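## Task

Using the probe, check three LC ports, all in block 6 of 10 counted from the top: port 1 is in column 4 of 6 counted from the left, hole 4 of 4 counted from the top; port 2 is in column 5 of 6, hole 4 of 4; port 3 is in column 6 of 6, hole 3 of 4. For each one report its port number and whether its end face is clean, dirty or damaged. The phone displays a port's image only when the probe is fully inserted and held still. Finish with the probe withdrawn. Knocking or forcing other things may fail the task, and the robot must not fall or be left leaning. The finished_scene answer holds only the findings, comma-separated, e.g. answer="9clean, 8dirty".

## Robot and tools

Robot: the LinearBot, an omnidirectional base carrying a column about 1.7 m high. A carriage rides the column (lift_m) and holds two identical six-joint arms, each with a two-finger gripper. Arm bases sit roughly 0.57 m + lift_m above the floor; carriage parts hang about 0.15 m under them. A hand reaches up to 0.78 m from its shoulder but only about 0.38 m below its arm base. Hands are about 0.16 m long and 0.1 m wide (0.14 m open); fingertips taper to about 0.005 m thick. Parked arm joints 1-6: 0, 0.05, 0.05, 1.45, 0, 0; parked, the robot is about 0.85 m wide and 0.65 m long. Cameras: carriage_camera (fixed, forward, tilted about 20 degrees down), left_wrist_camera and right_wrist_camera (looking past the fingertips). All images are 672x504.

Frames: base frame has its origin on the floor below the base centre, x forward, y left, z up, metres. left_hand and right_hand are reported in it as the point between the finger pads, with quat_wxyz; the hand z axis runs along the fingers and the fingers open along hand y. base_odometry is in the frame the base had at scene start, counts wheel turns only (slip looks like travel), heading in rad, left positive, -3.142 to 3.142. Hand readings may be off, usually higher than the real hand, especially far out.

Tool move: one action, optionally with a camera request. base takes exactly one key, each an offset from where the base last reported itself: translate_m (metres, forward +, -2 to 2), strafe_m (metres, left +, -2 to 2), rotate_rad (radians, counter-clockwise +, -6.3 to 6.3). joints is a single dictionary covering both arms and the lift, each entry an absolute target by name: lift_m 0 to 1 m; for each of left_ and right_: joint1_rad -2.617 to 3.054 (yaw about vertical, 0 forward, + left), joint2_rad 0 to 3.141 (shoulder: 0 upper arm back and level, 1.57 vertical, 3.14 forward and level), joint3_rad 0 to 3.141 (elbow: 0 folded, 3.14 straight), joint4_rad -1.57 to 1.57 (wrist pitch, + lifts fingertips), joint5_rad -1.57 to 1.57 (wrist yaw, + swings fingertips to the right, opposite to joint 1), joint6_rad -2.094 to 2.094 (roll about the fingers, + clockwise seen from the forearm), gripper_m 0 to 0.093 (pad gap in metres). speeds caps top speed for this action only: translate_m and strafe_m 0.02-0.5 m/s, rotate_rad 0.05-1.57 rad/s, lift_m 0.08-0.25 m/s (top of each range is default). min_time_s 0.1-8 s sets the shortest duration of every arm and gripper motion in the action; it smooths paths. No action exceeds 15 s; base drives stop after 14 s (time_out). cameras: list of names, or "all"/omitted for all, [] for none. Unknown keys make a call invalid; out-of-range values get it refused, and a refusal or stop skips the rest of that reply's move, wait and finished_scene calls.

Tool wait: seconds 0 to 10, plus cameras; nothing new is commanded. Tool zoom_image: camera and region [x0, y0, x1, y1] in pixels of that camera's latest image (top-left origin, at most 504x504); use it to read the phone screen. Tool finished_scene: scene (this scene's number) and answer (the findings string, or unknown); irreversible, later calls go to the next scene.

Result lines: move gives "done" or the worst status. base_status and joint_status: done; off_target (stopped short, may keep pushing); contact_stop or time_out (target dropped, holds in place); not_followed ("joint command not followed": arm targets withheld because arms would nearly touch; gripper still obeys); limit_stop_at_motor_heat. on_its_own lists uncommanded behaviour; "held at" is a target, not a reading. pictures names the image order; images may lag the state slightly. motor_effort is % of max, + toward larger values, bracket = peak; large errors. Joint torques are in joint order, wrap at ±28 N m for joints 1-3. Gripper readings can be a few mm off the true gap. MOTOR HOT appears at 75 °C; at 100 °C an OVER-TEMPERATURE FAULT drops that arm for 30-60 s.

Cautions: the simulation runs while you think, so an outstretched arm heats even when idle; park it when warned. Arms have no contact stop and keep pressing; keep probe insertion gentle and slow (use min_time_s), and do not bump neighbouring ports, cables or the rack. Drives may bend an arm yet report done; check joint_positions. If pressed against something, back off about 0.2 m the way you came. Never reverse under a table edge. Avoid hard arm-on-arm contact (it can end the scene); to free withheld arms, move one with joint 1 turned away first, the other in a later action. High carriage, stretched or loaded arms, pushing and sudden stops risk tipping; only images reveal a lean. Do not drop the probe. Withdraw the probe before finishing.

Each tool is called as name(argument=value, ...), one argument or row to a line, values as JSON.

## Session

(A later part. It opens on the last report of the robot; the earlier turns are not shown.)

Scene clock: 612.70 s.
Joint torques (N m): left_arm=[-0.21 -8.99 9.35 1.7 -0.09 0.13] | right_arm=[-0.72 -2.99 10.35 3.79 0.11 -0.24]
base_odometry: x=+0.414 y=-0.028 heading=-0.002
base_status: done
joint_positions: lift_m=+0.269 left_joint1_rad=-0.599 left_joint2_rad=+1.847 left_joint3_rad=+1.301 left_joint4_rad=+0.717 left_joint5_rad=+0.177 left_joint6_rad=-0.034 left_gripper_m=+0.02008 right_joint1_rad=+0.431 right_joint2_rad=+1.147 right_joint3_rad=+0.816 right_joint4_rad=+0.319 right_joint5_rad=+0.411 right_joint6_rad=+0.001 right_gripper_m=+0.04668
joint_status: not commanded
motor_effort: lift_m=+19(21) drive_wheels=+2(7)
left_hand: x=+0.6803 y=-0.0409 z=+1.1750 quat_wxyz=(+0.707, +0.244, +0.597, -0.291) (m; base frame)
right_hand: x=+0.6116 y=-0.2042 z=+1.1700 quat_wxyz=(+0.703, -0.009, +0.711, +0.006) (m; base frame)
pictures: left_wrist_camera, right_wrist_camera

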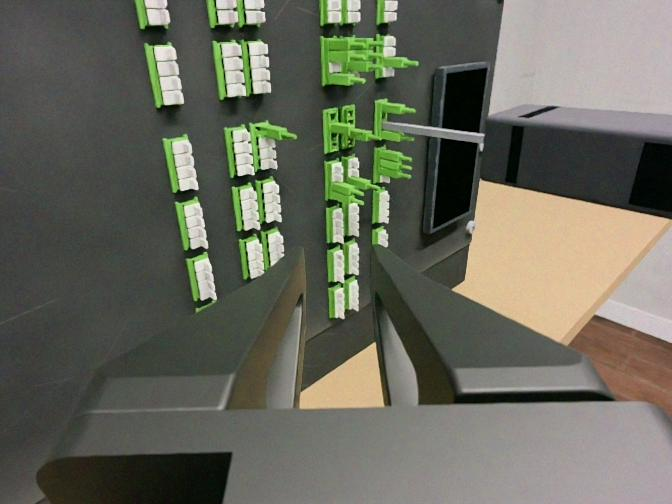

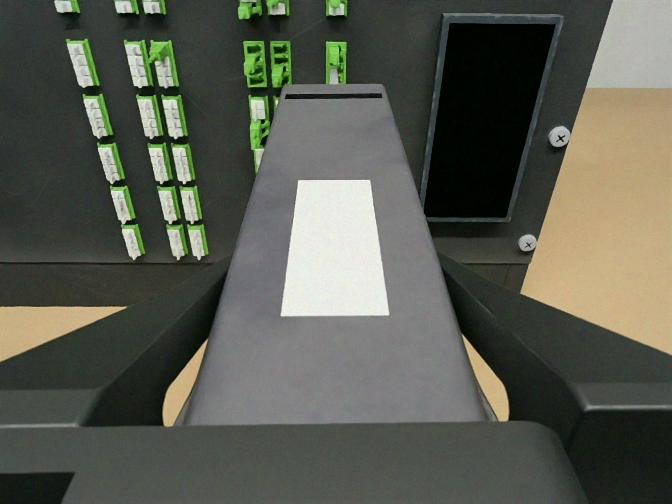

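zoom_image(
  camera="left_wrist_camera",
  region=[430, 95, 530, 195],
)

zoom_image(
  camera="left_wrist_camera",
  region=[320, 100, 360, 140],
)

zoom_image(
  camera="right_wrist_camera",
  region=[240, 30, 300, 90],
)

Scaled by 5.040 from the camera's 672x504 image, which has a finer 960x720 frame.

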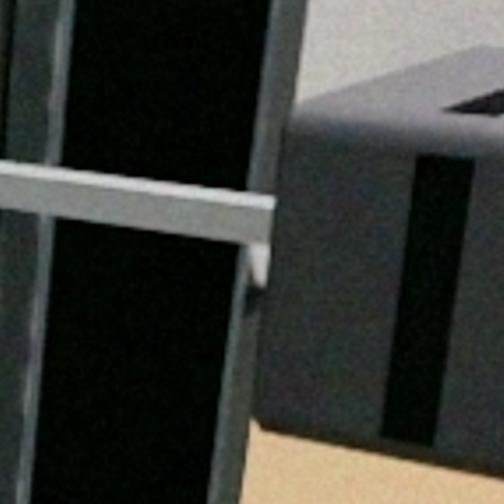

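Scaled by 12.600 from the camera's 672x504 image, which has a finer 960x720 frame.

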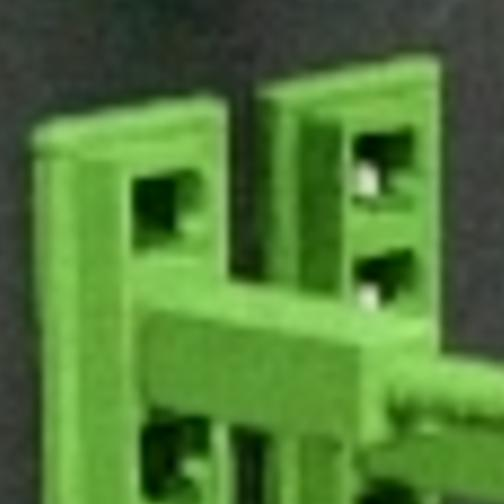

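Scaled by 8.400 from the camera's 672x504 image, which has a finer 960x720 frame.

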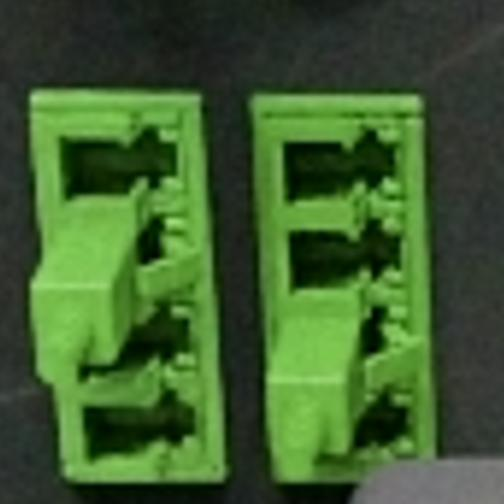

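move(
  base={"translate_m": -0.005},
  speeds={"translate_m": 0.02},
  cameras=[],
)

wait(
  seconds=0.5,
  cameras=["right_wrist_camera","left_wrist_camera"],
)

zoom_image(
  camera="right_wrist_camera",
  region=[310, 35, 360, 85],
)

zoom_image(
  camera="left_wrist_camera",
  region=[355, 95, 405, 145],
)

Scene clock: 645.27 s.
Joint torques (N m): left_arm=[-0.21 -8.98 9.52 1.79 -0.15 0.13] | right_arm=[-0.77 -4.75 9.8 3.47 0.09 -0.19]
move: done
base_odometry: x=+0.409 y=-0.028 heading=-0.002
base_status: done
joint_positions: lift_m=+0.269 left_joint1_rad=-0.599 left_joint2_rad=+1.847 left_joint3_rad=+1.301 left_joint4_rad=+0.717 left_joint5_rad=+0.177 left_joint6_rad=-0.034 left_gripper_m=+0.02008 right_joint1_rad=+0.429 right_joint2_rad=+1.164 right_joint3_rad=+0.816 right_joint4_rad=+0.341 right_joint5_rad=+0.405 right_joint6_rad=+0.001 right_gripper_m=+0.04668
joint_status: not commanded
motor_effort: lift_m=+19(21) drive_wheels=+1(5)
left_hand: x=+0.6801 y=-0.0411 z=+1.1750 quat_wxyz=(+0.707, +0.244, +0.597, -0.292) (m; base frame)
right_hand: x=+0.6153 y=-0.2023 z=+1.1687 quat_wxyz=(+0.705, -0.010, +0.709, +0.008) (m; base frame)
pictures: none
No camera images: "cameras" was empty.

Scene clock: 645.77 s.
Joint torques (N m): left_arm=[-0.05 -9.1 9.33 1.69 -0.12 0.13] | right_arm=[-0.96 -4.7 10.04 3.48 0.12 -0.2]
base_odometry: x=+0.409 y=-0.028 heading=-0.002
base_status: done
joint_positions: lift_m=+0.269 left_joint1_rad=-0.599 left_joint2_rad=+1.847 left_joint3_rad=+1.301 left_joint4_rad=+0.717 left_joint5_rad=+0.177 left_joint6_rad=-0.034 left_gripper_m=+0.02008 right_joint1_rad=+0.429 right_joint2_rad=+1.164 right_joint3_rad=+0.816 right_joint4_rad=+0.341 right_joint5_rad=+0.405 right_joint6_rad=+0.001 right_gripper_m=+0.04668
joint_status: not commanded
motor_effort: lift_m=+20(21) drive_wheels=+3(5)
left_hand: x=+0.6801 y=-0.0411 z=+1.1750 quat_wxyz=(+0.707, +0.244, +0.597, -0.292) (m; base frame)
right_hand: x=+0.6153 y=-0.2023 z=+1.1687 quat_wxyz=(+0.705, -0.010, +0.709, +0.008) (m; base frame)
wait: 0.50 s; at rest by 0.27 s
pictures: left_wrist_camera, right_wrist_camera

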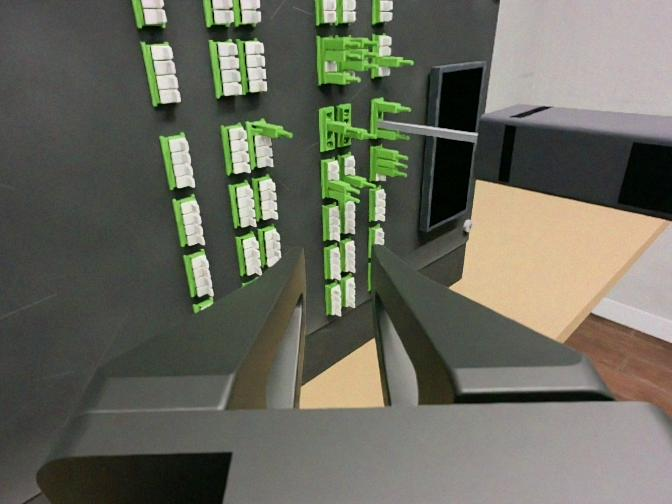

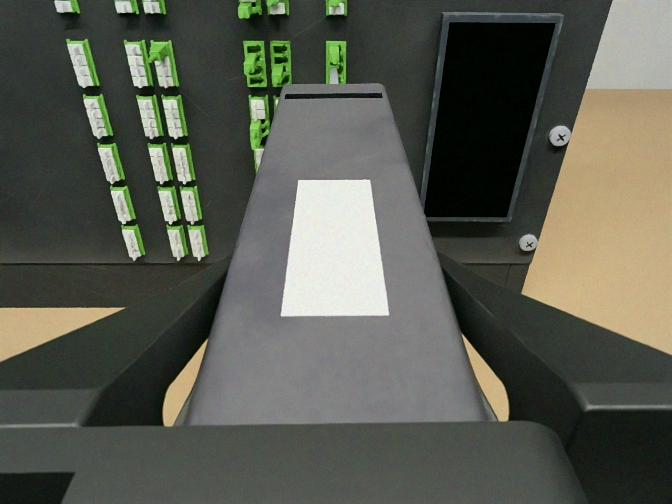

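Scaled by 10.080 from the camera's 672x504 image, which has a finer 960x720 frame.

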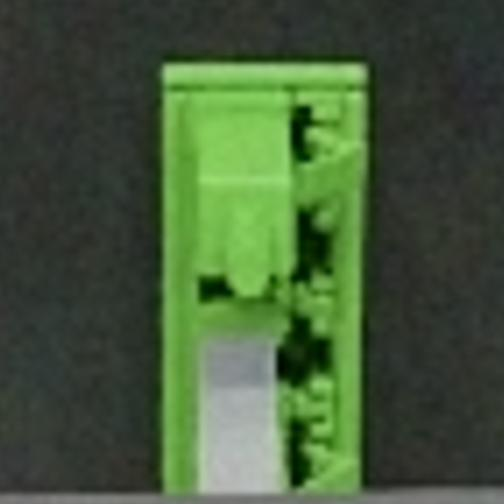

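Scaled by 10.080 from the camera's 672x504 image, which has a finer 960x720 frame.

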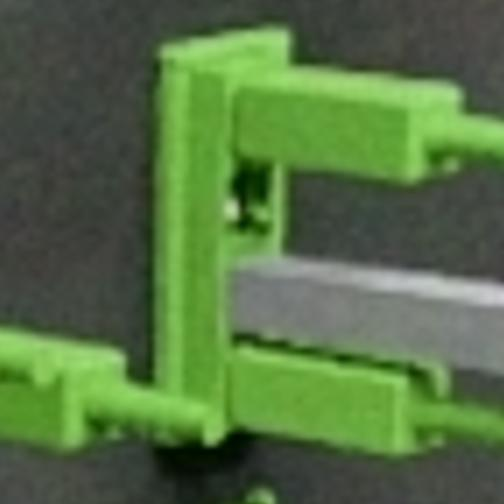

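move(
  base={"translate_m": -0.03},
  speeds={"translate_m": 0.03},
  cameras=[],
)

wait(
  seconds=0.5,
  cameras=["right_wrist_camera","left_wrist_camera"],
)

zoom_image(
  camera="right_wrist_camera",
  region=[310, 35, 360, 85],
)

zoom_image(
  camera="left_wrist_camera",
  region=[335, 90, 385, 140],
)

zoom_image(
  camera="left_wrist_camera",
  region=[385, 90, 495, 180],
)

Scene clock: 703.50 s.
Joint torques (N m): left_arm=[-0.08 -9.13 9.28 1.71 -0.11 0.12] | right_arm=[-0.53 -4.79 10.09 3.46 0.11 -0.19]
move: done
base_odometry: x=+0.379 y=-0.028 heading=-0.001
base_status: done
joint_positions: lift_m=+0.269 left_joint1_rad=-0.600 left_joint2_rad=+1.847 left_joint3_rad=+1.301 left_joint4_rad=+0.717 left_joint5_rad=+0.177 left_joint6_rad=-0.034 left_gripper_m=+0.02008 right_joint1_rad=+0.428 right_joint2_rad=+1.167 right_joint3_rad=+0.816 right_joint4_rad=+0.343 right_joint5_rad=+0.404 right_joint6_rad=+0.001 right_gripper_m=+0.04668
joint_status: not commanded
motor_effort: lift_m=+15(21) drive_wheels=-3(10)
left_hand: x=+0.6799 y=-0.0414 z=+1.1750 quat_wxyz=(+0.706, +0.244, +0.597, -0.292) (m; base frame)
right_hand: x=+0.6159 y=-0.2024 z=+1.1681 quat_wxyz=(+0.704, -0.010, +0.710, +0.008) (m; base frame)
pictures: none
No camera images: "cameras" was empty.

Scene clock: 704.00 s.
Joint torques (N m): left_arm=[-0.14 -9.17 9.48 1.84 -0.1 0.1] | right_arm=[-0.85 -5.2 9.99 3.48 0.16 -0.18]
base_odometry: x=+0.379 y=-0.028 heading=-0.001
base_status: done
joint_positions: lift_m=+0.269 left_joint1_rad=-0.600 left_joint2_rad=+1.847 left_joint3_rad=+1.301 left_joint4_rad=+0.717 left_joint5_rad=+0.177 left_joint6_rad=-0.034 left_gripper_m=+0.02008 right_joint1_rad=+0.428 right_joint2_rad=+1.167 right_joint3_rad=+0.816 right_joint4_rad=+0.343 right_joint5_rad=+0.404 right_joint6_rad=+0.001 right_gripper_m=+0.04668
joint_status: not commanded
motor_effort: lift_m=+20(21) drive_wheels=+1(10)
left_hand: x=+0.6799 y=-0.0414 z=+1.1750 quat_wxyz=(+0.706, +0.244, +0.597, -0.292) (m; base frame)
right_hand: x=+0.6159 y=-0.2024 z=+1.1681 quat_wxyz=(+0.704, -0.010, +0.710, +0.008) (m; base frame)
wait: 0.50 s; at rest by 0.27 s
pictures: left_wrist_camera, right_wrist_camera

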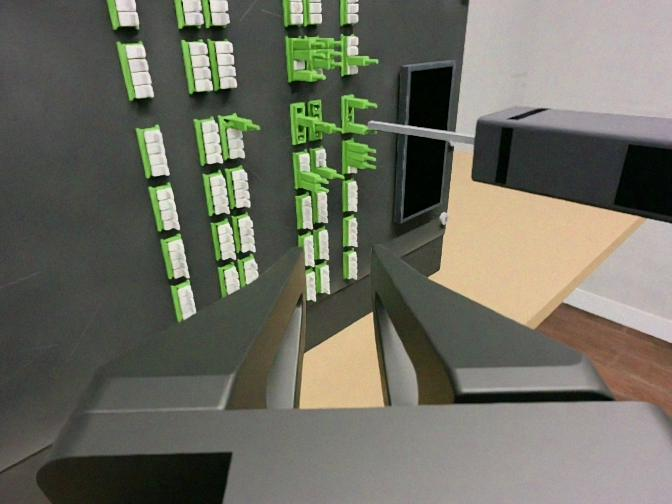

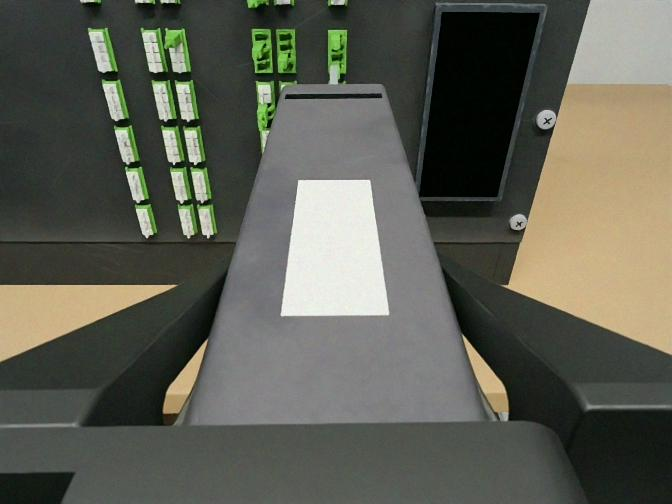

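Scaled by 10.080 from the camera's 672x504 image, which has a finer 960x720 frame.

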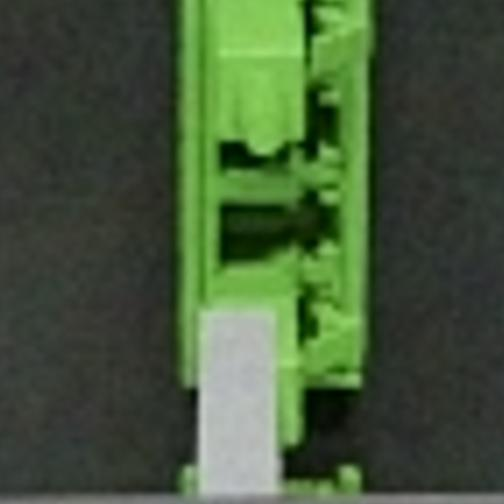

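Scaled by 10.080 from the camera's 672x504 image, which has a finer 960x720 frame.

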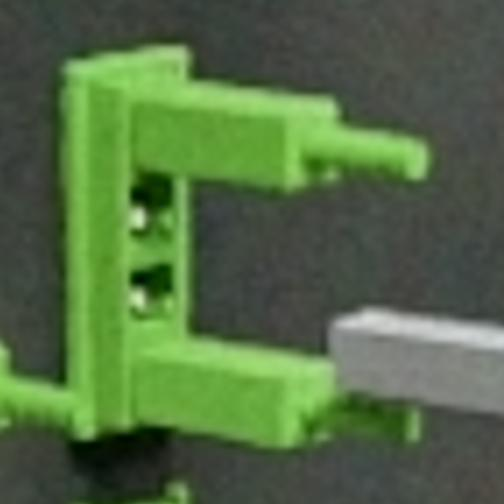

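Scaled by 4.582 from the camera's 672x504 image, which has a finer 960x720 frame.

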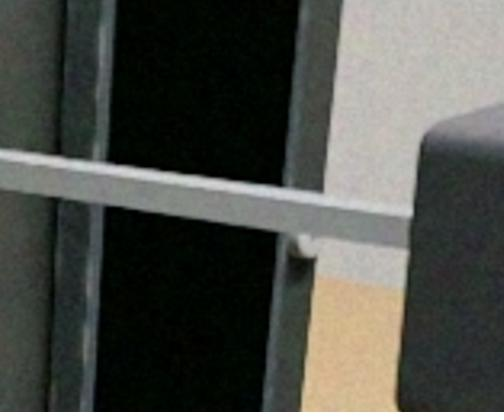

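zoom_image(
  camera="right_wrist_camera",
  region=[80, 15, 210, 145],
)

zoom_image(
  camera="right_wrist_camera",
  region=[110, 125, 240, 255],
)

zoom_image(
  camera="right_wrist_camera",
  region=[240, 0, 370, 130],
)

zoom_image(
  camera="right_wrist_camera",
  region=[425, 0, 555, 130],
)

zoom_image(
  camera="right_wrist_camera",
  region=[405, 120, 535, 250],
)

Scaled by 3.877 from the camera's 672x504 image, which has a finer 960x720 frame.

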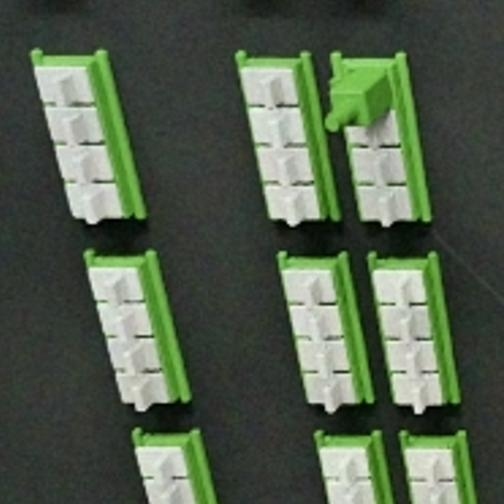

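Scaled by 3.877 from the camera's 672x504 image, which has a finer 960x720 frame.

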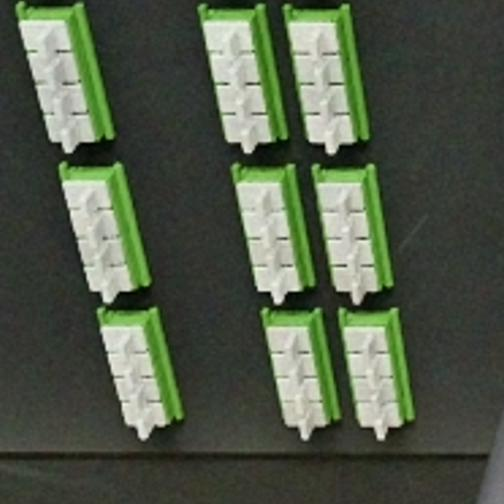

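Scaled by 3.877 from the camera's 672x504 image, which has a finer 960x720 frame.

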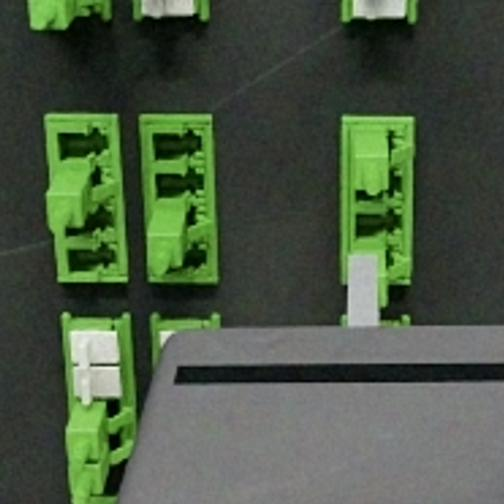

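Scaled by 3.877 from the camera's 672x504 image, which has a finer 960x720 frame.

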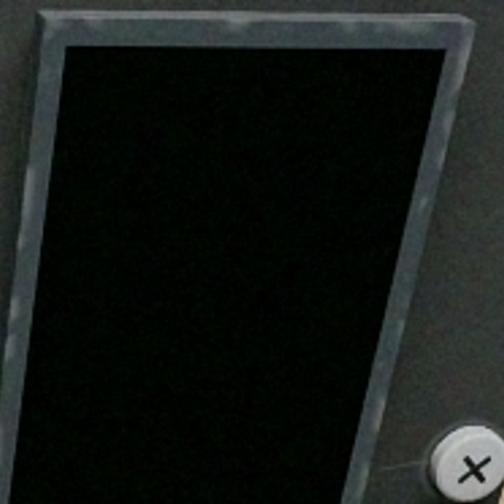

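Scaled by 3.877 from the camera's 672x504 image, which has a finer 960x720 frame.

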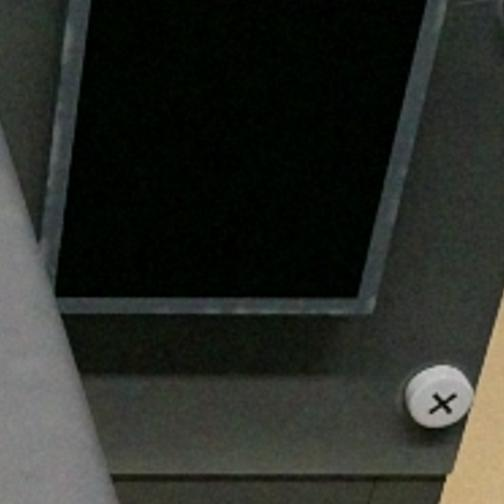

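move(
  base={"translate_m": -0.04},
  speeds={"translate_m": 0.03},
  cameras=[],
)

wait(
  seconds=0.5,
  cameras=["right_wrist_camera","left_wrist_camera"],
)

zoom_image(
  camera="right_wrist_camera",
  region=[80, 0, 210, 130],
)

zoom_image(
  camera="right_wrist_camera",
  region=[110, 110, 240, 240],
)

zoom_image(
  camera="right_wrist_camera",
  region=[240, 0, 370, 130],
)

zoom_image(
  camera="right_wrist_camera",
  region=[425, 0, 555, 130],
)

zoom_image(
  camera="right_wrist_camera",
  region=[405, 120, 535, 250],
)

zoom_image(
  camera="left_wrist_camera",
  region=[280, 60, 400, 180],
)

zoom_image(
  camera="left_wrist_camera",
  region=[370, 60, 490, 180],
)

Scene clock: 786.70 s.
Joint torques (N m): left_arm=[0.08 -8.99 9.68 1.72 -0.08 0.08] | right_arm=[-0.58 -5.01 10.13 3.47 0.11 -0.19]
move: done
base_odometry: x=+0.339 y=-0.028 heading=-0.001
base_status: done
joint_positions: lift_m=+0.269 left_joint1_rad=-0.600 left_joint2_rad=+1.847 left_joint3_rad=+1.301 left_joint4_rad=+0.717 left_joint5_rad=+0.177 left_joint6_rad=-0.034 left_gripper_m=+0.02008 right_joint1_rad=+0.428 right_joint2_rad=+1.167 right_joint3_rad=+0.816 right_joint4_rad=+0.342 right_joint5_rad=+0.404 right_joint6_rad=+0.001 right_gripper_m=+0.04668
joint_status: not commanded
motor_effort: lift_m=+18(21) drive_wheels=-2(8)
left_hand: x=+0.6797 y=-0.0416 z=+1.1750 quat_wxyz=(+0.706, +0.244, +0.597, -0.292) (m; base frame)
right_hand: x=+0.6159 y=-0.2024 z=+1.1679 quat_wxyz=(+0.704, -0.010, +0.710, +0.008) (m; base frame)
pictures: none
No camera images: "cameras" was empty.

Scene clock: 787.20 s.
Joint torques (N m): left_arm=[-0.2 -9.25 9.25 1.66 -0.13 0.04] | right_arm=[-0.55 -5.04 10.1 3.51 0.17 -0.27]
base_odometry: x=+0.339 y=-0.028 heading=-0.001
base_status: done
joint_positions: lift_m=+0.269 left_joint1_rad=-0.600 left_joint2_rad=+1.847 left_joint3_rad=+1.301 left_joint4_rad=+0.717 left_joint5_rad=+0.177 left_joint6_rad=-0.034 left_gripper_m=+0.02008 right_joint1_rad=+0.428 right_joint2_rad=+1.167 right_joint3_rad=+0.816 right_joint4_rad=+0.342 right_joint5_rad=+0.404 right_joint6_rad=+0.001 right_gripper_m=+0.04668
joint_status: not commanded
motor_effort: lift_m=+18(21) drive_wheels=-4(8)
left_hand: x=+0.6797 y=-0.0416 z=+1.1750 quat_wxyz=(+0.706, +0.244, +0.597, -0.292) (m; base frame)
right_hand: x=+0.6159 y=-0.2024 z=+1.1679 quat_wxyz=(+0.704, -0.010, +0.710, +0.008) (m; base frame)
wait: 0.50 s; at rest by 0.27 s
pictures: left_wrist_camera, right_wrist_camera

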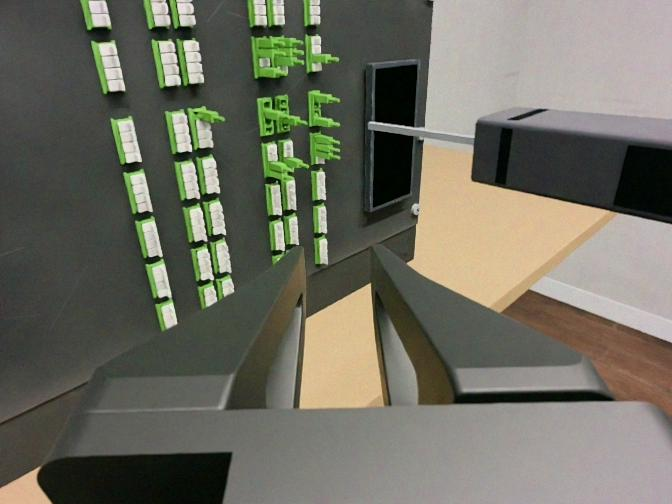

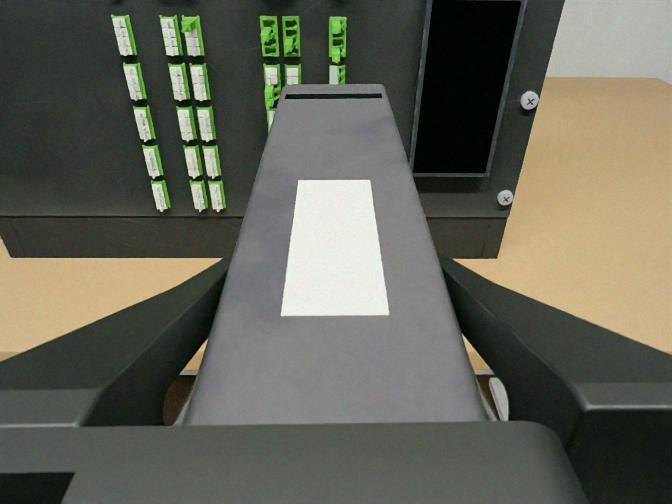

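Scaled by 3.877 from the camera's 672x504 image, which has a finer 960x720 frame.

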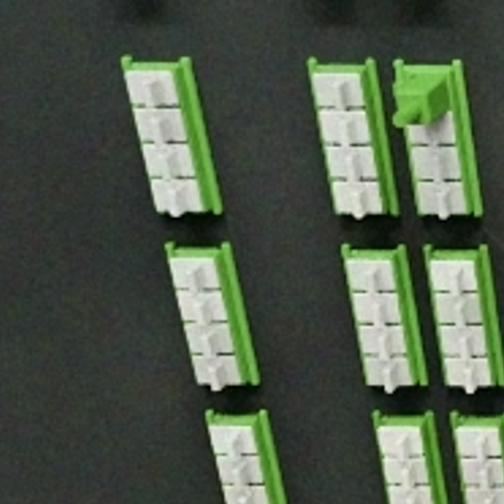

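Scaled by 3.877 from the camera's 672x504 image, which has a finer 960x720 frame.

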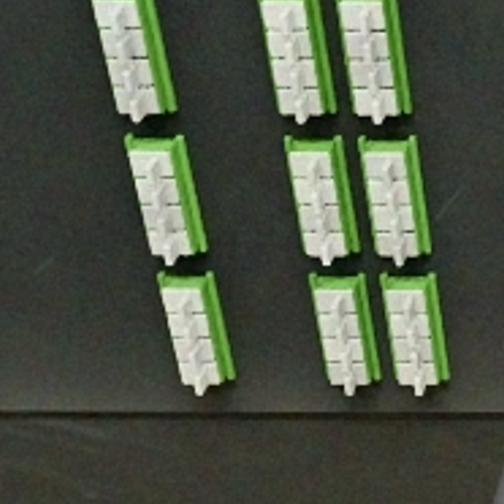

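Scaled by 3.877 from the camera's 672x504 image, which has a finer 960x720 frame.

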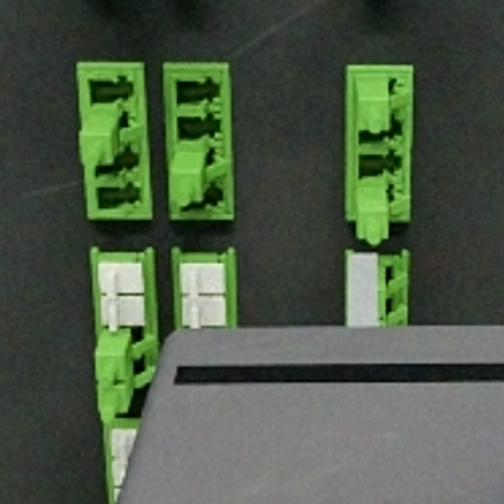

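Scaled by 3.877 from the camera's 672x504 image, which has a finer 960x720 frame.

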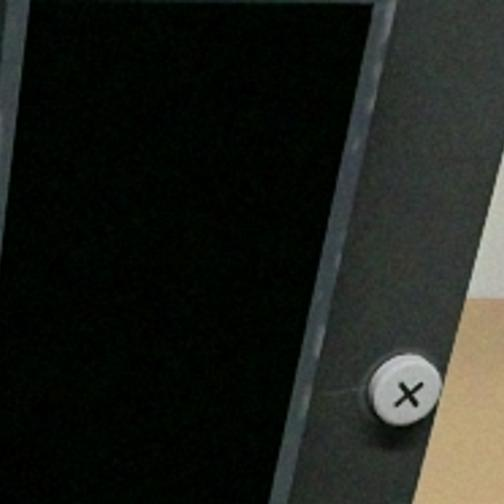

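Scaled by 3.877 from the camera's 672x504 image, which has a finer 960x720 frame.

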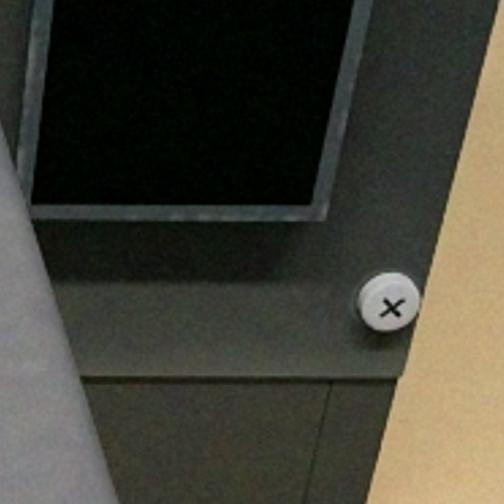

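Scaled by 4.200 from the camera's 672x504 image, which has a finer 960x720 frame.

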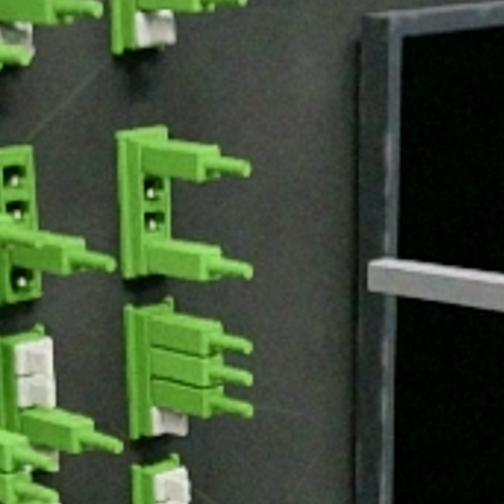

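Scaled by 4.200 from the camera's 672x504 image, which has a finer 960x720 frame.

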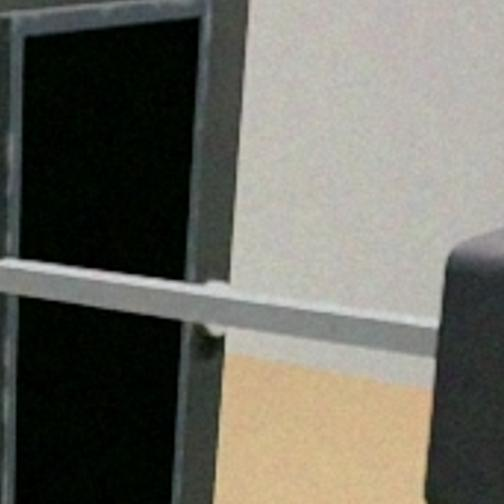

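zoom_image(
  camera="left_wrist_camera",
  region=[80, 20, 220, 160],
)

zoom_image(
  camera="left_wrist_camera",
  region=[110, 200, 250, 340],
)

zoom_image(
  camera="left_wrist_camera",
  region=[290, 120, 430, 260],
)

zoom_image(
  camera="left_wrist_camera",
  region=[230, 20, 370, 160],
)

move(
  base={"translate_m": 0.045},
  speeds={"translate_m": 0.03},
  cameras=[],
)

wait(
  seconds=0.5,
  cameras=["right_wrist_camera","left_wrist_camera"],
)

zoom_image(
  camera="left_wrist_camera",
  region=[110, 20, 250, 160],
)

zoom_image(
  camera="left_wrist_camera",
  region=[140, 210, 280, 350],
)

zoom_image(
  camera="left_wrist_camera",
  region=[330, 120, 470, 260],
)

zoom_image(
  camera="left_wrist_camera",
  region=[280, 20, 420, 160],
)

zoom_image(
  camera="right_wrist_camera",
  region=[310, 35, 360, 85],
)

Scaled by 3.600 from the camera's 672x504 image, which has a finer 960x720 frame.

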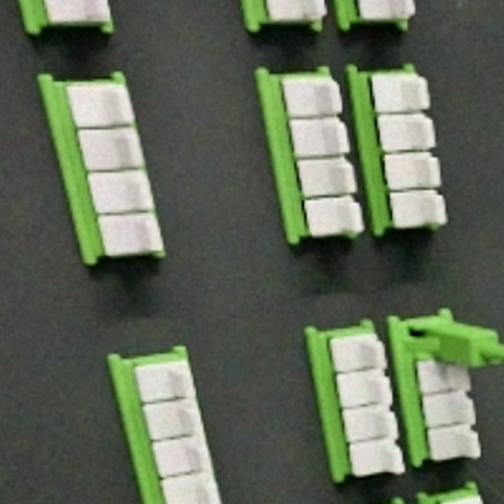

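Scaled by 3.600 from the camera's 672x504 image, which has a finer 960x720 frame.

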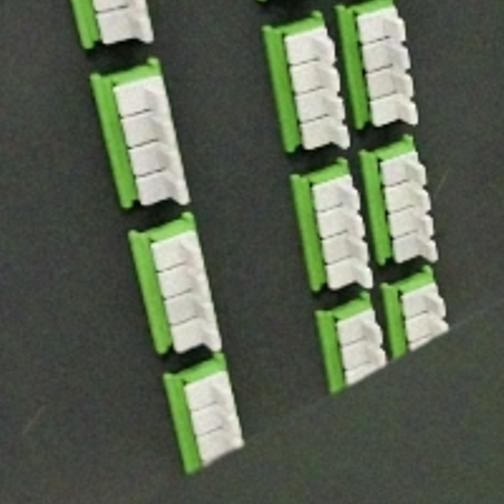

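Scaled by 3.600 from the camera's 672x504 image, which has a finer 960x720 frame.

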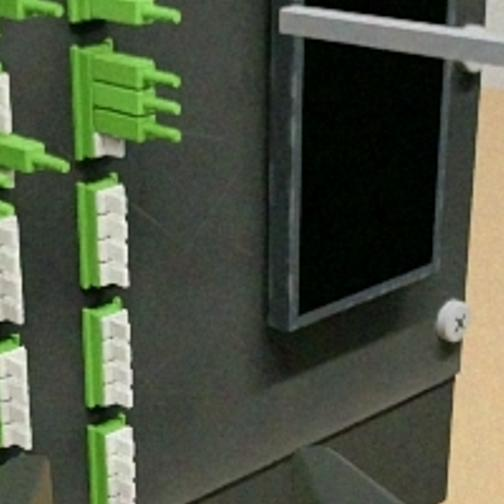

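Scaled by 3.600 from the camera's 672x504 image, which has a finer 960x720 frame.

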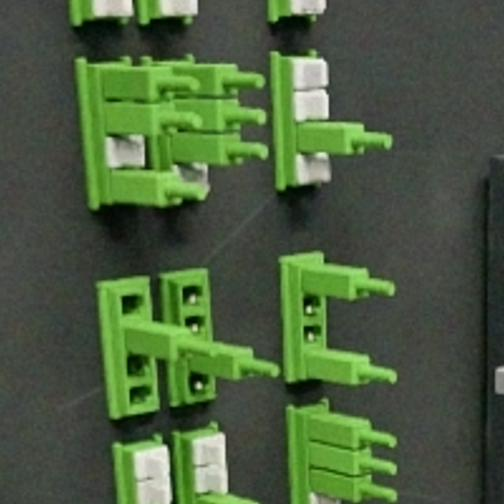

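Scene clock: 906.60 s.
Joint torques (N m): left_arm=[-0.1 -9.17 9.33 1.76 -0.07 0.11] | right_arm=[-0.72 -5.16 10.14 3.44 0.09 -0.23]
move: done
base_odometry: x=+0.384 y=-0.028 heading=-0.001
base_status: done
joint_positions: lift_m=+0.269 left_joint1_rad=-0.600 left_joint2_rad=+1.847 left_joint3_rad=+1.301 left_joint4_rad=+0.717 left_joint5_rad=+0.177 left_joint6_rad=-0.034 left_gripper_m=+0.02008 right_joint1_rad=+0.428 right_joint2_rad=+1.167 right_joint3_rad=+0.816 right_joint4_rad=+0.342 right_joint5_rad=+0.408 right_joint6_rad=+0.001 right_gripper_m=+0.04668
joint_status: not commanded
motor_effort: lift_m=+19(21) drive_wheels=+0(10)
left_hand: x=+0.6799 y=-0.0414 z=+1.1750 quat_wxyz=(+0.706, +0.244, +0.597, -0.292) (m; base frame)
right_hand: x=+0.6159 y=-0.2030 z=+1.1678 quat_wxyz=(+0.704, -0.008, +0.710, +0.006) (m; base frame)
pictures: none
No camera images: "cameras" was empty.

Scene clock: 907.10 s.
Joint torques (N m): left_arm=[-0.13 -8.9 9.51 1.69 -0.09 0.08] | right_arm=[-0.58 -5.01 10.19 3.54 0.08 -0.19]
base_odometry: x=+0.384 y=-0.028 heading=-0.001
base_status: done
joint_positions: lift_m=+0.269 left_joint1_rad=-0.600 left_joint2_rad=+1.847 left_joint3_rad=+1.301 left_joint4_rad=+0.717 left_joint5_rad=+0.177 left_joint6_rad=-0.034 left_gripper_m=+0.02008 right_joint1_rad=+0.428 right_joint2_rad=+1.167 right_joint3_rad=+0.816 right_joint4_rad=+0.342 right_joint5_rad=+0.408 right_joint6_rad=+0.001 right_gripper_m=+0.04668
joint_status: not commanded
motor_effort: lift_m=+18(21) drive_wheels=-2(10)
left_hand: x=+0.6799 y=-0.0414 z=+1.1750 quat_wxyz=(+0.706, +0.244, +0.597, -0.292) (m; base frame)
right_hand: x=+0.6159 y=-0.2030 z=+1.1678 quat_wxyz=(+0.704, -0.008, +0.710, +0.006) (m; base frame)
wait: 0.50 s; at rest by 0.27 s
pictures: left_wrist_camera, right_wrist_camera

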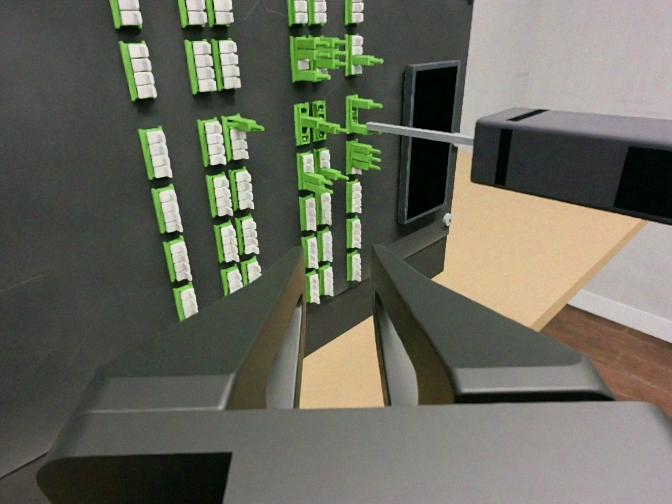

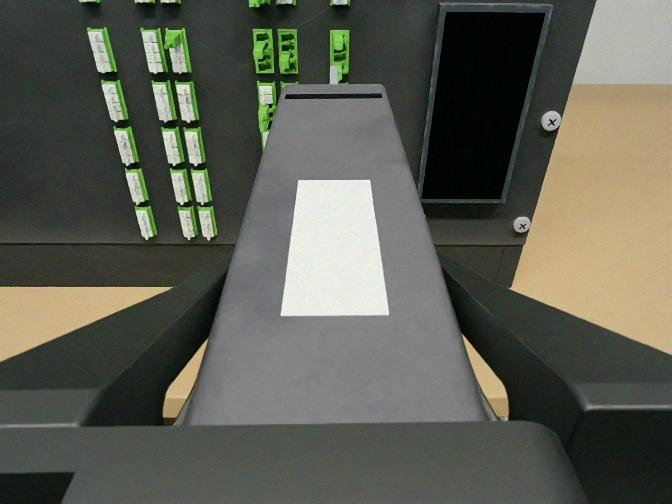

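Scaled by 3.600 from the camera's 672x504 image, which has a finer 960x720 frame.

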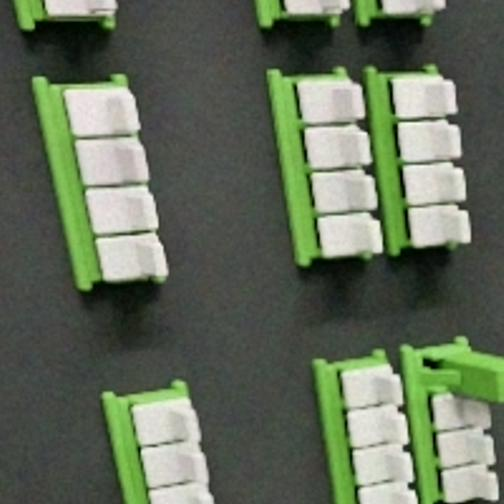

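Scaled by 3.600 from the camera's 672x504 image, which has a finer 960x720 frame.

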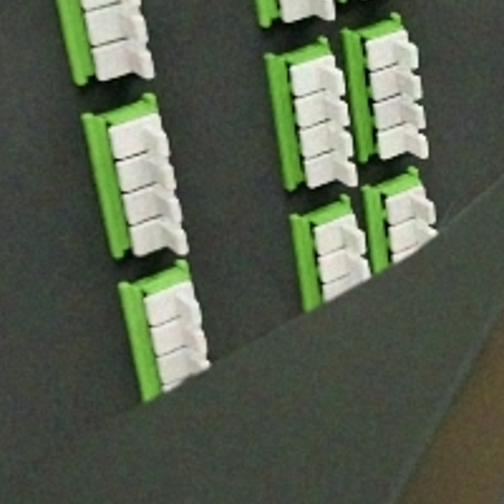

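Scaled by 3.600 from the camera's 672x504 image, which has a finer 960x720 frame.

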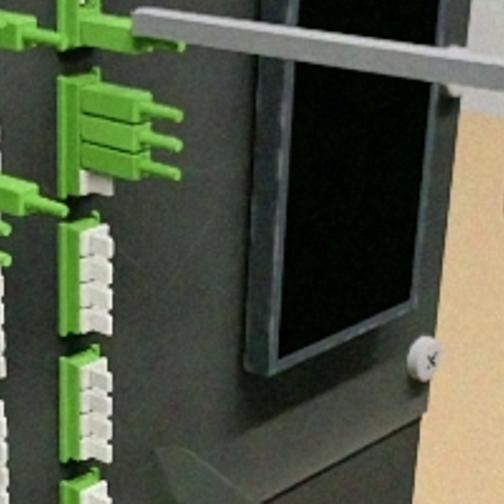

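Scaled by 3.600 from the camera's 672x504 image, which has a finer 960x720 frame.

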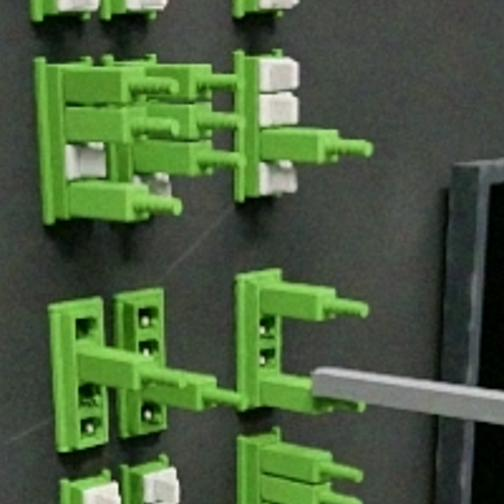

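Scaled by 10.080 from the camera's 672x504 image, which has a finer 960x720 frame.

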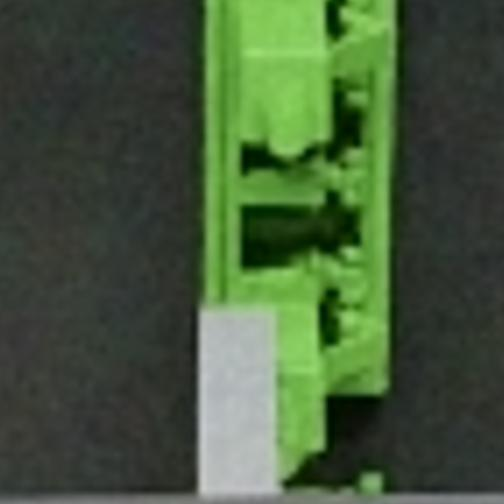

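move(
  base={"translate_m": -0.03},
  speeds={"translate_m": 0.03},
  cameras=[],
)

move(
  joints={"right_joint4_rad": 0.421},
  min_time_s=0.5,
  cameras=[],
)

wait(
  seconds=0.5,
  cameras=["right_wrist_camera","left_wrist_camera"],
)

zoom_image(
  camera="right_wrist_camera",
  region=[310, 35, 360, 85],
)

Scene clock: 945.77 s.
Joint torques (N m): left_arm=[-0.28 -8.92 9.48 1.72 -0.11 0.1] | right_arm=[-0.57 -5.19 10.1 3.5 0.04 -0.2]
move: done
base_odometry: x=+0.354 y=-0.028 heading=-0.001
base_status: done
joint_positions: lift_m=+0.269 left_joint1_rad=-0.600 left_joint2_rad=+1.847 left_joint3_rad=+1.301 left_joint4_rad=+0.717 left_joint5_rad=+0.177 left_joint6_rad=-0.034 left_gripper_m=+0.02008 right_joint1_rad=+0.428 right_joint2_rad=+1.167 right_joint3_rad=+0.816 right_joint4_rad=+0.341 right_joint5_rad=+0.407 right_joint6_rad=+0.001 right_gripper_m=+0.04668
joint_status: not commanded
motor_effort: lift_m=+19(21) drive_wheels=-3(8)
left_hand: x=+0.6797 y=-0.0416 z=+1.1750 quat_wxyz=(+0.706, +0.244, +0.597, -0.292) (m; base frame)
right_hand: x=+0.6159 y=-0.2030 z=+1.1676 quat_wxyz=(+0.704, -0.009, +0.710, +0.006) (m; base frame)
pictures: none
No camera images: "cameras" was empty.

Scene clock: 946.57 s.
Joint torques (N m): left_arm=[-0.28 -9.13 9.44 1.71 -0.12 0.08] | right_arm=[-0.58 -4.81 10.17 3.71 0.09 -0.23]
move: off_target
base_odometry: x=+0.354 y=-0.028 heading=-0.001
base_status: not commanded
joint_positions: lift_m=+0.269 left_joint1_rad=-0.600 left_joint2_rad=+1.847 left_joint3_rad=+1.301 left_joint4_rad=+0.717 left_joint5_rad=+0.177 left_joint6_rad=-0.034 left_gripper_m=+0.02008 right_joint1_rad=+0.428 right_joint2_rad=+1.167 right_joint3_rad=+0.816 right_joint4_rad=+0.347 right_joint5_rad=+0.407 right_joint6_rad=+0.001 right_gripper_m=+0.04668
joint_status: right_joint4_rad off_target (ended at +0.347, target +0.421)
motor_effort: lift_m=+20(21) drive_wheels=+2(6)
left_hand: x=+0.6797 y=-0.0416 z=+1.1750 quat_wxyz=(+0.706, +0.244, +0.597, -0.292) (m; base frame)
right_hand: x=+0.6159 y=-0.2030 z=+1.1691 quat_wxyz=(+0.706, -0.008, +0.708, +0.007) (m; base frame)
pictures: none
No camera images: "cameras" was empty.

Scene clock: 947.07 s.
Joint torques (N m): left_arm=[-0.09 -8.98 9.36 1.68 -0.11 0.11] | right_arm=[-0.66 -4.85 10.1 3.68 0.07 -0.2]
base_odometry: x=+0.354 y=-0.028 heading=-0.001
base_status: not commanded
joint_positions: lift_m=+0.269 left_joint1_rad=-0.600 left_joint2_rad=+1.847 left_joint3_rad=+1.301 left_joint4_rad=+0.717 left_joint5_rad=+0.177 left_joint6_rad=-0.034 left_gripper_m=+0.02008 right_joint1_rad=+0.428 right_joint2_rad=+1.167 right_joint3_rad=+0.816 right_joint4_rad=+0.348 right_joint5_rad=+0.407 right_joint6_rad=+0.001 right_gripper_m=+0.04668
joint_status: right_joint4_rad off_target (ended at +0.347, target +0.421)
motor_effort: lift_m=+18(21) drive_wheels=+1(6)
left_hand: x=+0.6797 y=-0.0416 z=+1.1750 quat_wxyz=(+0.706, +0.244, +0.597, -0.292) (m; base frame)
right_hand: x=+0.6159 y=-0.2030 z=+1.1692 quat_wxyz=(+0.706, -0.008, +0.708, +0.007) (m; base frame)
wait: 0.50 s; at rest by 0.27 s
pictures: left_wrist_camera, right_wrist_camera

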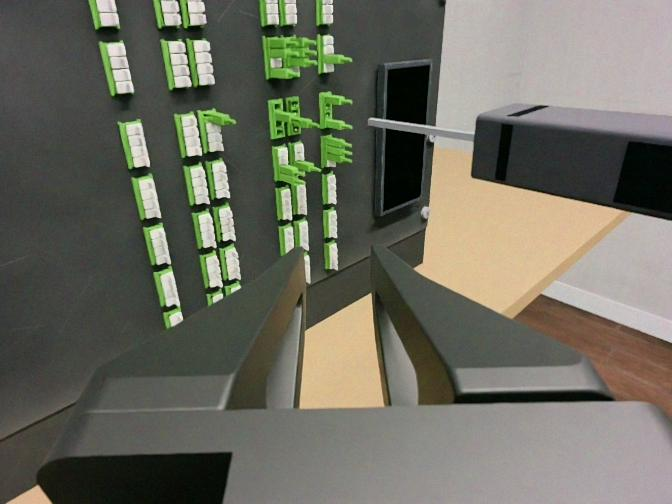

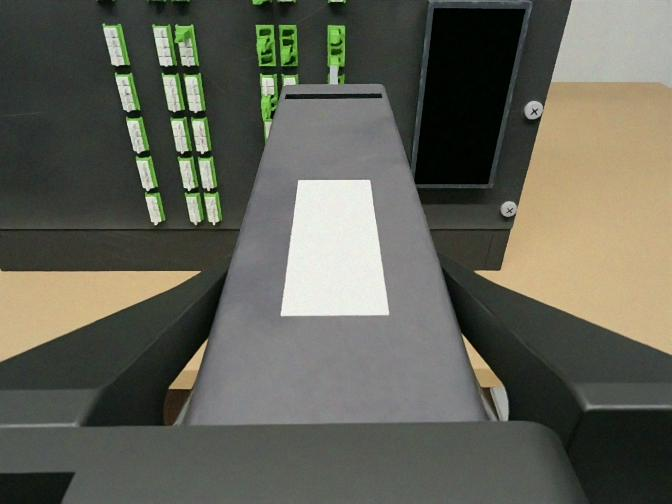

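Scaled by 10.080 from the camera's 672x504 image, which has a finer 960x720 frame.

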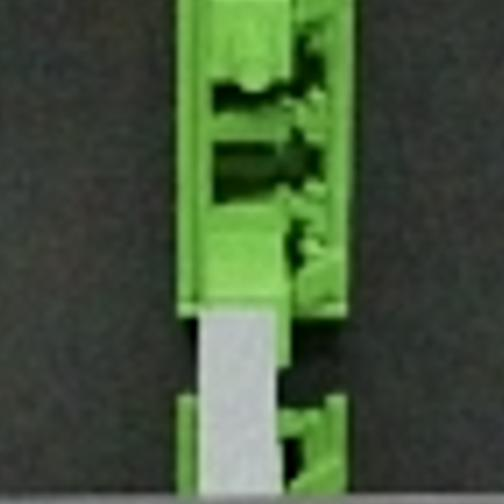

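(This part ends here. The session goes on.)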